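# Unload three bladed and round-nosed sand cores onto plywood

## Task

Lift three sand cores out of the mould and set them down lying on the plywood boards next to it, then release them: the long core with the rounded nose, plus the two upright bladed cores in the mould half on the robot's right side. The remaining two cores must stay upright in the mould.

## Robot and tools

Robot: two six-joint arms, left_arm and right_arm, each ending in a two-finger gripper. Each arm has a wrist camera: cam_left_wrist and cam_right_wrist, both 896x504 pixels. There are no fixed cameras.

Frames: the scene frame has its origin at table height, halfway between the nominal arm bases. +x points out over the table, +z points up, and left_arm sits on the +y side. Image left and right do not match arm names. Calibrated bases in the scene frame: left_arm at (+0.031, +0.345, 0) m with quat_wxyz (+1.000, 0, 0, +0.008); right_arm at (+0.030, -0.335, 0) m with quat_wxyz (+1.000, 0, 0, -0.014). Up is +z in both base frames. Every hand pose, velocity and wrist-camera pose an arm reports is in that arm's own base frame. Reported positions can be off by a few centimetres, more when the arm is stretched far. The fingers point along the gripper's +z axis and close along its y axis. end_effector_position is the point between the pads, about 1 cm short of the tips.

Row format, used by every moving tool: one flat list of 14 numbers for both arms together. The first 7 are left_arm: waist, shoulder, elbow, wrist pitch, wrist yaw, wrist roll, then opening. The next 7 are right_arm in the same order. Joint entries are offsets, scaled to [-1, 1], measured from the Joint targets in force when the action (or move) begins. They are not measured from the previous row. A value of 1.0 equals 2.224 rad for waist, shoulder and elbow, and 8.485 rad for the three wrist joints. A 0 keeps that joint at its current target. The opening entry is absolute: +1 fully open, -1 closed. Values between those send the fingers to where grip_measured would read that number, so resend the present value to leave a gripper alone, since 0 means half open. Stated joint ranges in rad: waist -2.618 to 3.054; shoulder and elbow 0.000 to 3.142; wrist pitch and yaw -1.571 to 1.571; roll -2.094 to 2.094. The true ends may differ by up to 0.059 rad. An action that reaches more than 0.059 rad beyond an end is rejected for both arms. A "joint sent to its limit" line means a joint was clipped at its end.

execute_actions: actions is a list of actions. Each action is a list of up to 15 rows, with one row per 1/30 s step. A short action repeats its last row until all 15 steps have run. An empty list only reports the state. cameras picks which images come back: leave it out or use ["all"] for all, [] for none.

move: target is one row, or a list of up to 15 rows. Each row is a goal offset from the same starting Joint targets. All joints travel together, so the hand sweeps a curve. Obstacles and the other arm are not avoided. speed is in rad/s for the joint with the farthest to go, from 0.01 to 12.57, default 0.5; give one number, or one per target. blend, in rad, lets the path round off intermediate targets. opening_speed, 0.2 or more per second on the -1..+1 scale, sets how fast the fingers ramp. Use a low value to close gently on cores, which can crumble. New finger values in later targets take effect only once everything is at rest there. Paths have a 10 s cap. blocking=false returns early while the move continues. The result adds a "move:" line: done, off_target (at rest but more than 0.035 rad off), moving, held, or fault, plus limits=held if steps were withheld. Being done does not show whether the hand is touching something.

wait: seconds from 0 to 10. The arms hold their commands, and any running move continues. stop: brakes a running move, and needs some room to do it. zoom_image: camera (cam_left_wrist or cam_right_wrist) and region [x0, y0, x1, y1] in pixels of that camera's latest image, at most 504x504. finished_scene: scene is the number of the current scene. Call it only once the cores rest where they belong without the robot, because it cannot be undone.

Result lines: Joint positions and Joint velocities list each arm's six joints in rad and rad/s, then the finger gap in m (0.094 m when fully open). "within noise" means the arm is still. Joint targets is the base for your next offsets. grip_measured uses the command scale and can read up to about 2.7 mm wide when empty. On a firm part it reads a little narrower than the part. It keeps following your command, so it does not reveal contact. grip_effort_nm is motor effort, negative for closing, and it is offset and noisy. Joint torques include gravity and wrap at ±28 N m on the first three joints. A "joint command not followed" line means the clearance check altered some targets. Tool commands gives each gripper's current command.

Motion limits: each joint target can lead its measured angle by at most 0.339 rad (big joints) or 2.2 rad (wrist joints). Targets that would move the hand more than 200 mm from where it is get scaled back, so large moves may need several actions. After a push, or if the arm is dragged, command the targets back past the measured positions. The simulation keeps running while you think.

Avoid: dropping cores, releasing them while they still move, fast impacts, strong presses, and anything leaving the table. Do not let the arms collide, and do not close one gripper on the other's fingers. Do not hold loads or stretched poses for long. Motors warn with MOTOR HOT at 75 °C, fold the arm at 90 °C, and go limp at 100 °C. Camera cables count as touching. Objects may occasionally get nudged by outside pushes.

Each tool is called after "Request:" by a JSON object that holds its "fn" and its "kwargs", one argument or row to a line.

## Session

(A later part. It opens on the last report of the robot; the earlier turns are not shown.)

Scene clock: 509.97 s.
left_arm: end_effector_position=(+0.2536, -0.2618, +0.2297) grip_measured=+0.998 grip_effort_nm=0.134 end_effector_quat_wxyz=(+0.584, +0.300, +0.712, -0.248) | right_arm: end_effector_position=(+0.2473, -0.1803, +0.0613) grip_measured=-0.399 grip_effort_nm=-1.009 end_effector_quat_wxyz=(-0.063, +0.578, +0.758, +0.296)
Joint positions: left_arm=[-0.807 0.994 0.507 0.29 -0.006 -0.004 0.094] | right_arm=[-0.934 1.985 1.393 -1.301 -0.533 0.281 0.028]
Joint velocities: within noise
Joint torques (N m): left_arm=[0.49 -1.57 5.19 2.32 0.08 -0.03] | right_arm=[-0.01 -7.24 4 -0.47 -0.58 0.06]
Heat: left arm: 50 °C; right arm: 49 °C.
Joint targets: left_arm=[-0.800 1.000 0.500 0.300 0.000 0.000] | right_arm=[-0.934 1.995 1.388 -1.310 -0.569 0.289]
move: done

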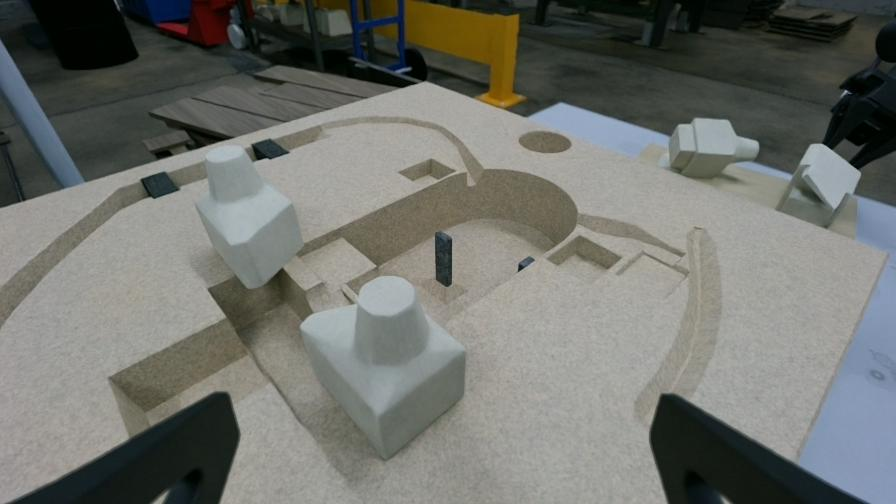

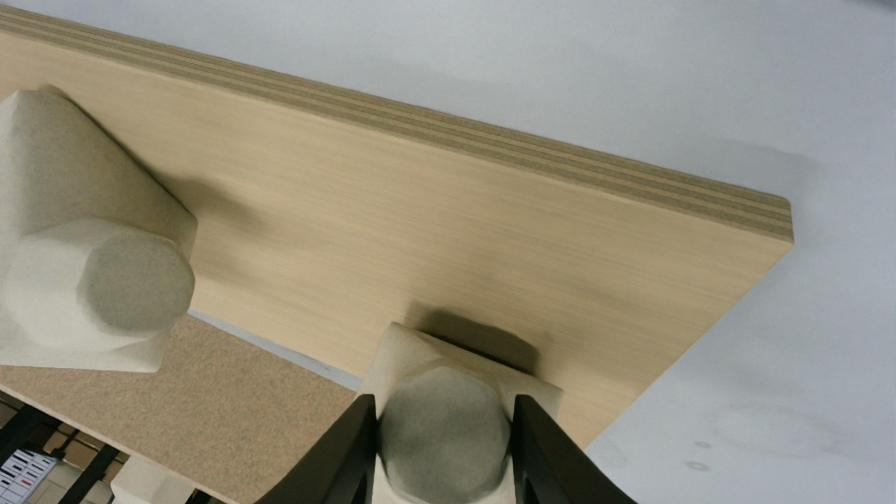

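Request:
{"fn": "move", "kwargs": {
  "target": [0,0,0,0,0,0,1,0,0.0072,-0.0126,0.005,0,0,-0.5],
  "speed": 0.06,
  "cameras": []
}}

Request:
{"fn": "move", "kwargs": {
  "target": [0,0,0,0,0,0,1,0,0.0054,-0.0094,0.0035,0,0,-0.5],
  "speed": 0.06
}}

Request:
{"fn": "zoom_image", "kwargs": {
  "camera": "cam_left_wrist",
  "region": [646, 50, 896, 250]
}}

Scene clock: 516.97 s.
left_arm: end_effector_position=(+0.2536, -0.2618, +0.2297) grip_measured=+0.998 grip_effort_nm=0.139 end_effector_quat_wxyz=(+0.584, +0.300, +0.712, -0.248) | right_arm: end_effector_position=(+0.2485, -0.1785, +0.0532) grip_measured=-0.399 grip_effort_nm=-1.004 end_effector_quat_wxyz=(-0.063, +0.580, +0.754, +0.302)
Joint positions: left_arm=[-0.807 0.994 0.507 0.29 -0.006 -0.004 0.094] | right_arm=[-0.934 1.997 1.37 -1.27 -0.547 0.286 0.028]
Joint velocities: within noise
Joint torques (N m): left_arm=[0.53 -1.54 5.24 2.37 0.08 -0.02] | right_arm=[-0.02 -6.94 3.6 -0.38 -0.46 0.01]
Heat: left arm: 50 °C; right arm: 48 °C.
Joint targets: left_arm=[-0.800 1.000 0.500 0.300 0.000 0.000] | right_arm=[-0.934 2.011 1.360 -1.268 -0.569 0.289]
move: done
No camera images: "cameras" was empty.

Scene clock: 517.77 s.
left_arm: end_effector_position=(+0.2536, -0.2618, +0.2297) grip_measured=+0.998 grip_effort_nm=0.149 end_effector_quat_wxyz=(+0.584, +0.300, +0.712, -0.248) | right_arm: end_effector_position=(+0.2488, -0.1768, +0.0462) grip_measured=-0.399 grip_effort_nm=-1.004 end_effector_quat_wxyz=(-0.065, +0.582, +0.751, +0.306)
Joint positions: left_arm=[-0.807 0.994 0.507 0.29 -0.006 -0.004 0.094] | right_arm=[-0.934 2.007 1.351 -1.244 -0.555 0.29 0.028]
Joint velocities: within noise
Joint torques (N m): left_arm=[0.62 -1.55 5.3 2.33 0.08 -0.03] | right_arm=[0.01 -6.86 3.45 -0.35 -0.38 -0.06]
Heat: left arm: 50 °C; right arm: 47 °C.
Joint targets: left_arm=[-0.800 1.000 0.500 0.300 0.000 0.000] | right_arm=[-0.934 2.023 1.339 -1.238 -0.569 0.289]
move: done

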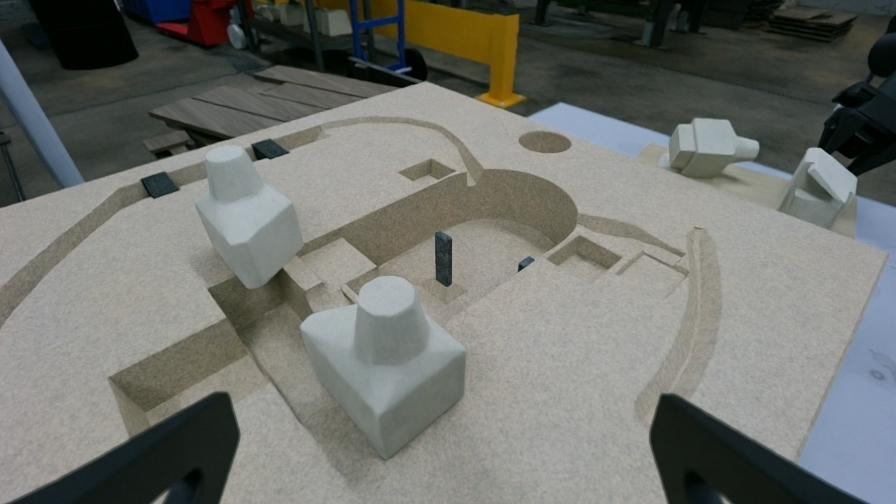

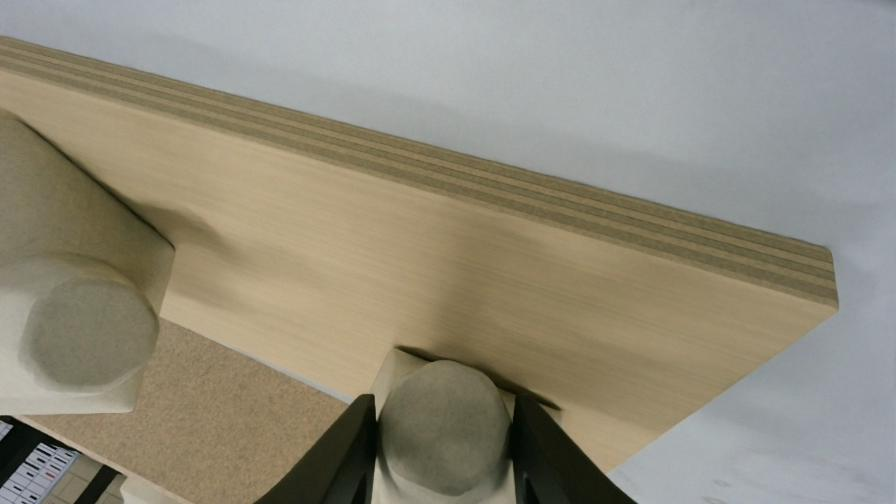

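Scaled by 2.016.

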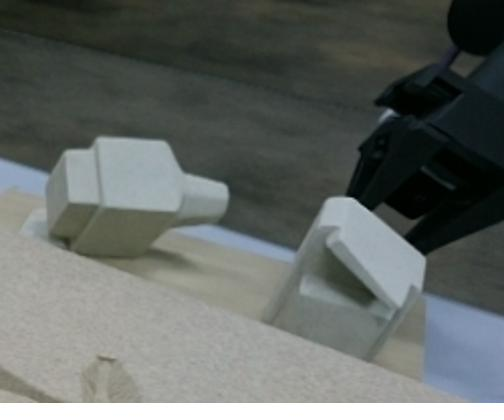

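Request:
{"fn": "move", "kwargs": {
  "target": [0,0,0,0,0,0,1,0,0.0045,-0.008,0.0025,0,0,-0.5],
  "speed": 0.06,
  "cameras": []
}}

Request:
{"fn": "move", "kwargs": {
  "target": [0,0,0,0,0,0,1,0,0.0045,-0.008,0.0025,0,0,-0.5],
  "speed": 0.06
}}

Request:
{"fn": "zoom_image", "kwargs": {
  "camera": "cam_left_wrist",
  "region": [646, 50, 896, 250]
}}

Scene clock: 523.13 s.
left_arm: end_effector_position=(+0.2536, -0.2618, +0.2297) grip_measured=+0.998 grip_effort_nm=0.134 end_effector_quat_wxyz=(+0.584, +0.300, +0.712, -0.248) | right_arm: end_effector_position=(+0.2490, -0.1762, +0.0439) grip_measured=-0.399 grip_effort_nm=-1.009 end_effector_quat_wxyz=(-0.064, +0.582, +0.750, +0.308)
Joint positions: left_arm=[-0.807 0.994 0.507 0.29 -0.006 -0.004 0.094] | right_arm=[-0.934 2.009 1.343 -1.234 -0.558 0.291 0.028]
Joint velocities: within noise
Joint torques (N m): left_arm=[0.55 -1.57 5.23 2.34 0.08 -0.02] | right_arm=[0.01 -6.2 2.69 -0.25 -0.34 -0.06]
Heat: left arm: 50 °C; right arm: 46 °C.
Joint targets: left_arm=[-0.800 1.000 0.500 0.300 0.000 0.000] | right_arm=[-0.934 2.033 1.321 -1.217 -0.569 0.289]
move: done
No camera images: "cameras" was empty.

Scene clock: 523.87 s.
left_arm: end_effector_position=(+0.2536, -0.2618, +0.2297) grip_measured=+0.998 grip_effort_nm=0.139 end_effector_quat_wxyz=(+0.584, +0.300, +0.712, -0.248) | right_arm: end_effector_position=(+0.2491, -0.1730, +0.0425) grip_measured=-0.399 grip_effort_nm=-1.009 end_effector_quat_wxyz=(-0.065, +0.583, +0.746, +0.314)
Joint positions: left_arm=[-0.807 0.994 0.507 0.29 -0.006 -0.004 0.094] | right_arm=[-0.934 2.009 1.329 -1.227 -0.571 0.292 0.028]
Joint velocities: within noise
Joint torques (N m): left_arm=[0.55 -1.52 5.12 2.33 0.1 0] | right_arm=[-0.01 -5.38 2.37 -0.12 -0.23 -0.07]
Heat: left arm: 50 °C; right arm: 46 °C.
Joint targets: left_arm=[-0.800 1.000 0.500 0.300 0.000 0.000] | right_arm=[-0.934 2.043 1.304 -1.196 -0.568 0.289]
move: done

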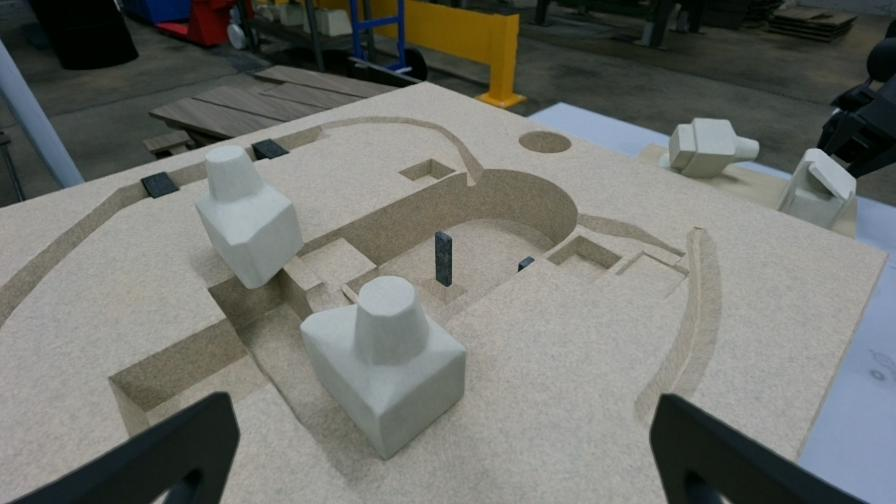

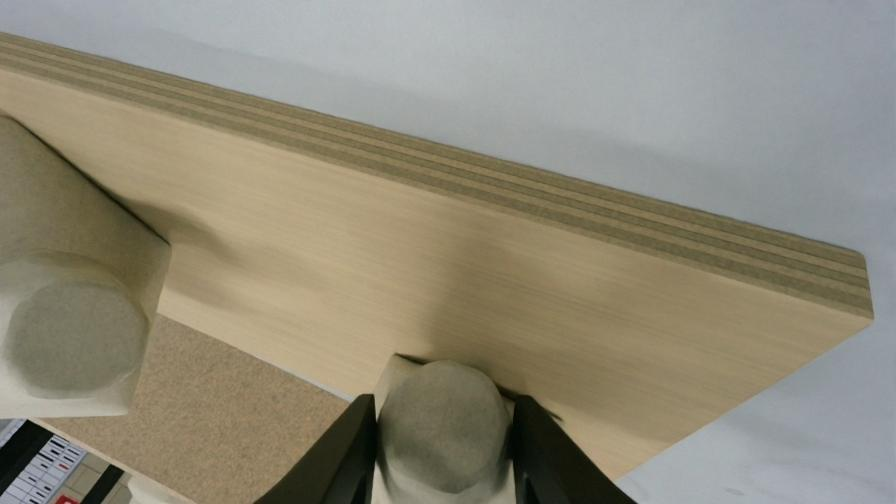

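Scaled by 2.016.

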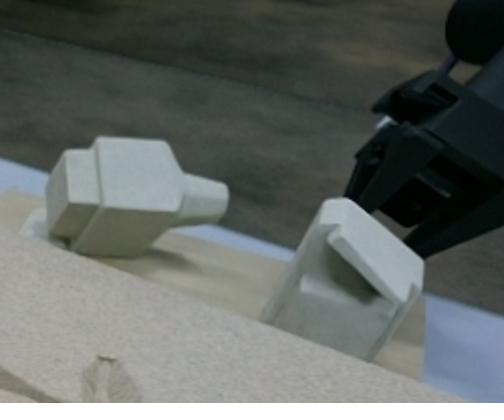

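Request:
{"fn": "move", "kwargs": {
  "target": [
    [0,0,0,0,0,0,1,0,-0.009,0.011,0,0,0,-0.5],
    [0,0,0,0,0,0,1,0,-0.009,0.011,0,0,0,0.0]
  ],
  "speed": 0.1,
  "opening_speed": 0.3
}}

Request:
{"fn": "zoom_image", "kwargs": {
  "camera": "cam_left_wrist",
  "region": [646, 50, 896, 250]
}}

Scene clock: 530.53 s.
left_arm: end_effector_position=(+0.2536, -0.2618, +0.2297) grip_measured=+0.998 grip_effort_nm=0.129 end_effector_quat_wxyz=(+0.584, +0.300, +0.712, -0.248) | right_arm: end_effector_position=(+0.2503, -0.1760, +0.0407) grip_measured=-0.003 grip_effort_nm=0.178 end_effector_quat_wxyz=(-0.059, +0.582, +0.749, +0.310)
Joint positions: left_arm=[-0.807 0.994 0.507 0.29 -0.006 -0.004 0.094] | right_arm=[-0.934 2.009 1.328 -1.211 -0.566 0.293 0.047]
Joint velocities: within noise
Joint torques (N m): left_arm=[0.54 -1.54 5.22 2.33 0.09 -0.02] | right_arm=[0.16 -6.97 4.22 -0.26 -0.27 -0.08]
Heat: left arm: 50 °C; right arm: 45 °C.
Joint targets: left_arm=[-0.800 1.000 0.500 0.300 0.000 0.000] | right_arm=[-0.934 2.023 1.328 -1.196 -0.568 0.289]
move: done

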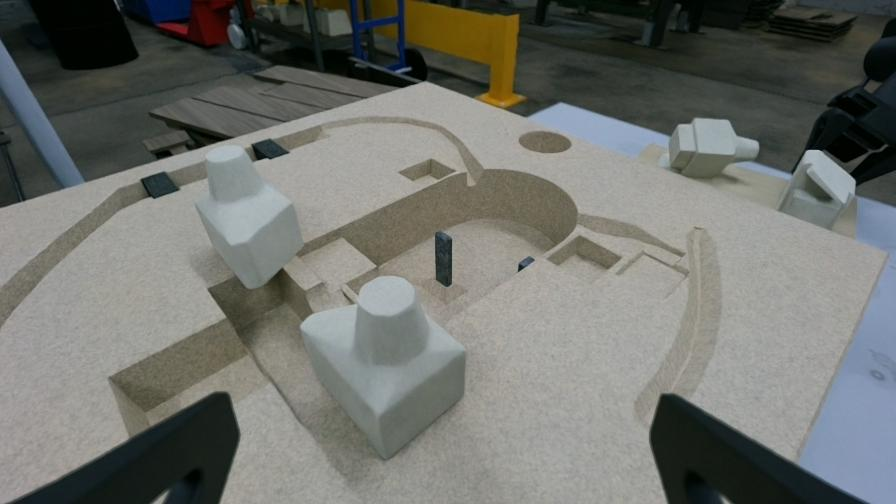

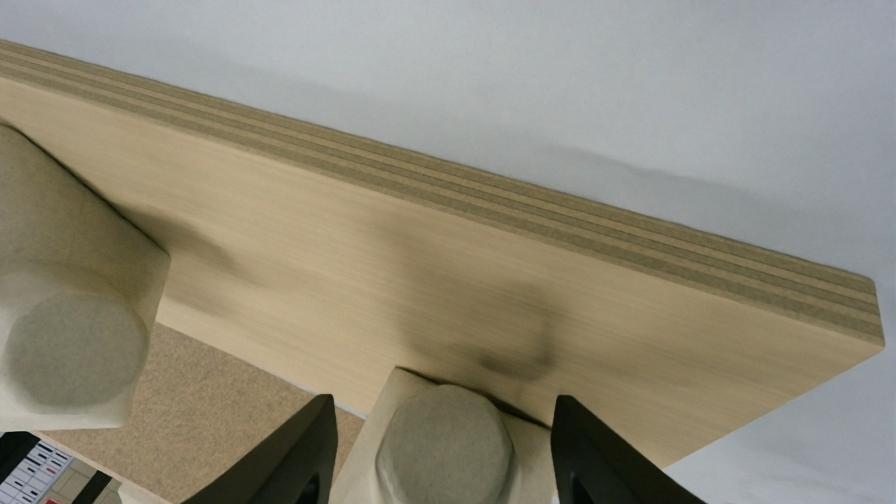

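Scaled by 2.016.

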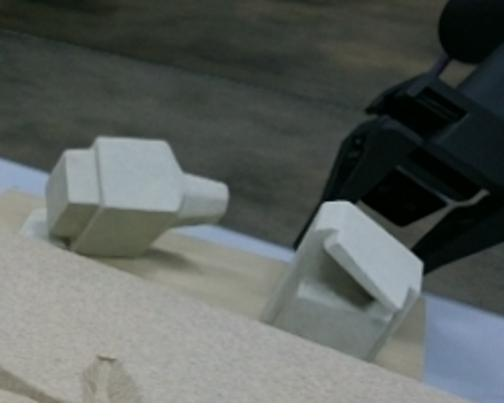

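Request:
{"fn": "move", "kwargs": {
  "target": [
    [0,0,0,0,0,0,1,0,-0.06,0.09,-0.015,0,0,0],
    [0,0,0,0,0,0,1,0,-0.4,0.0,0.0,0.0666,-0.034,0]
  ],
  "speed": [0.2,0.6],
  "blend": 0.05
}}

Scene clock: 536.73 s.
left_arm: end_effector_position=(+0.2536, -0.2618, +0.2297) grip_measured=+0.998 grip_effort_nm=0.139 end_effector_quat_wxyz=(+0.584, +0.300, +0.712, -0.248) | right_arm: end_effector_position=(+0.1617, -0.2140, +0.2544) grip_measured=-0.003 grip_effort_nm=0.178 end_effector_quat_wxyz=(+0.248, +0.435, +0.857, -0.118)
Joint positions: left_arm=[-0.807 0.994 0.507 0.29 -0.006 -0.004 0.094] | right_arm=[-0.934 1.137 1.336 -1.215 -0.01 0.009 0.047]
Joint velocities: within noise
Joint torques (N m): left_arm=[0.58 -1.5 5.29 2.34 0.09 -0.01] | right_arm=[0.02 -2.39 4.74 1.11 0.04 -0.17]
Heat: left arm: 50 °C; right arm: 45 °C.
Joint targets: left_arm=[-0.800 1.000 0.500 0.300 0.000 0.000] | right_arm=[-0.934 1.133 1.328 -1.196 -0.004 0.001]
move: done

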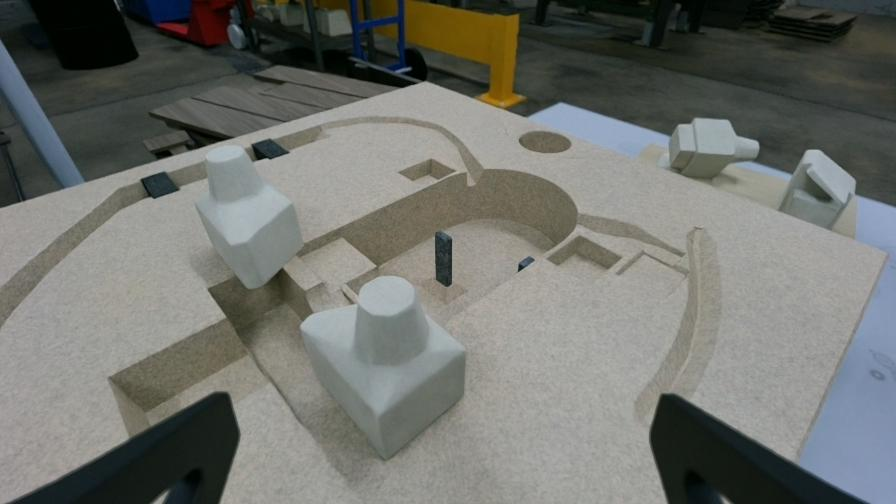

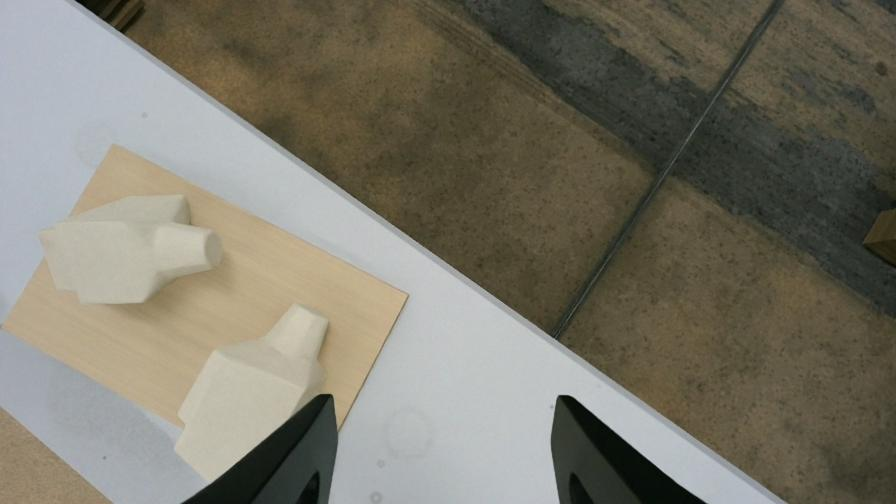

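Request:
{"fn": "finished_scene", "kwargs": {
  "scene": 1
}}

The scene is finished: the task was done.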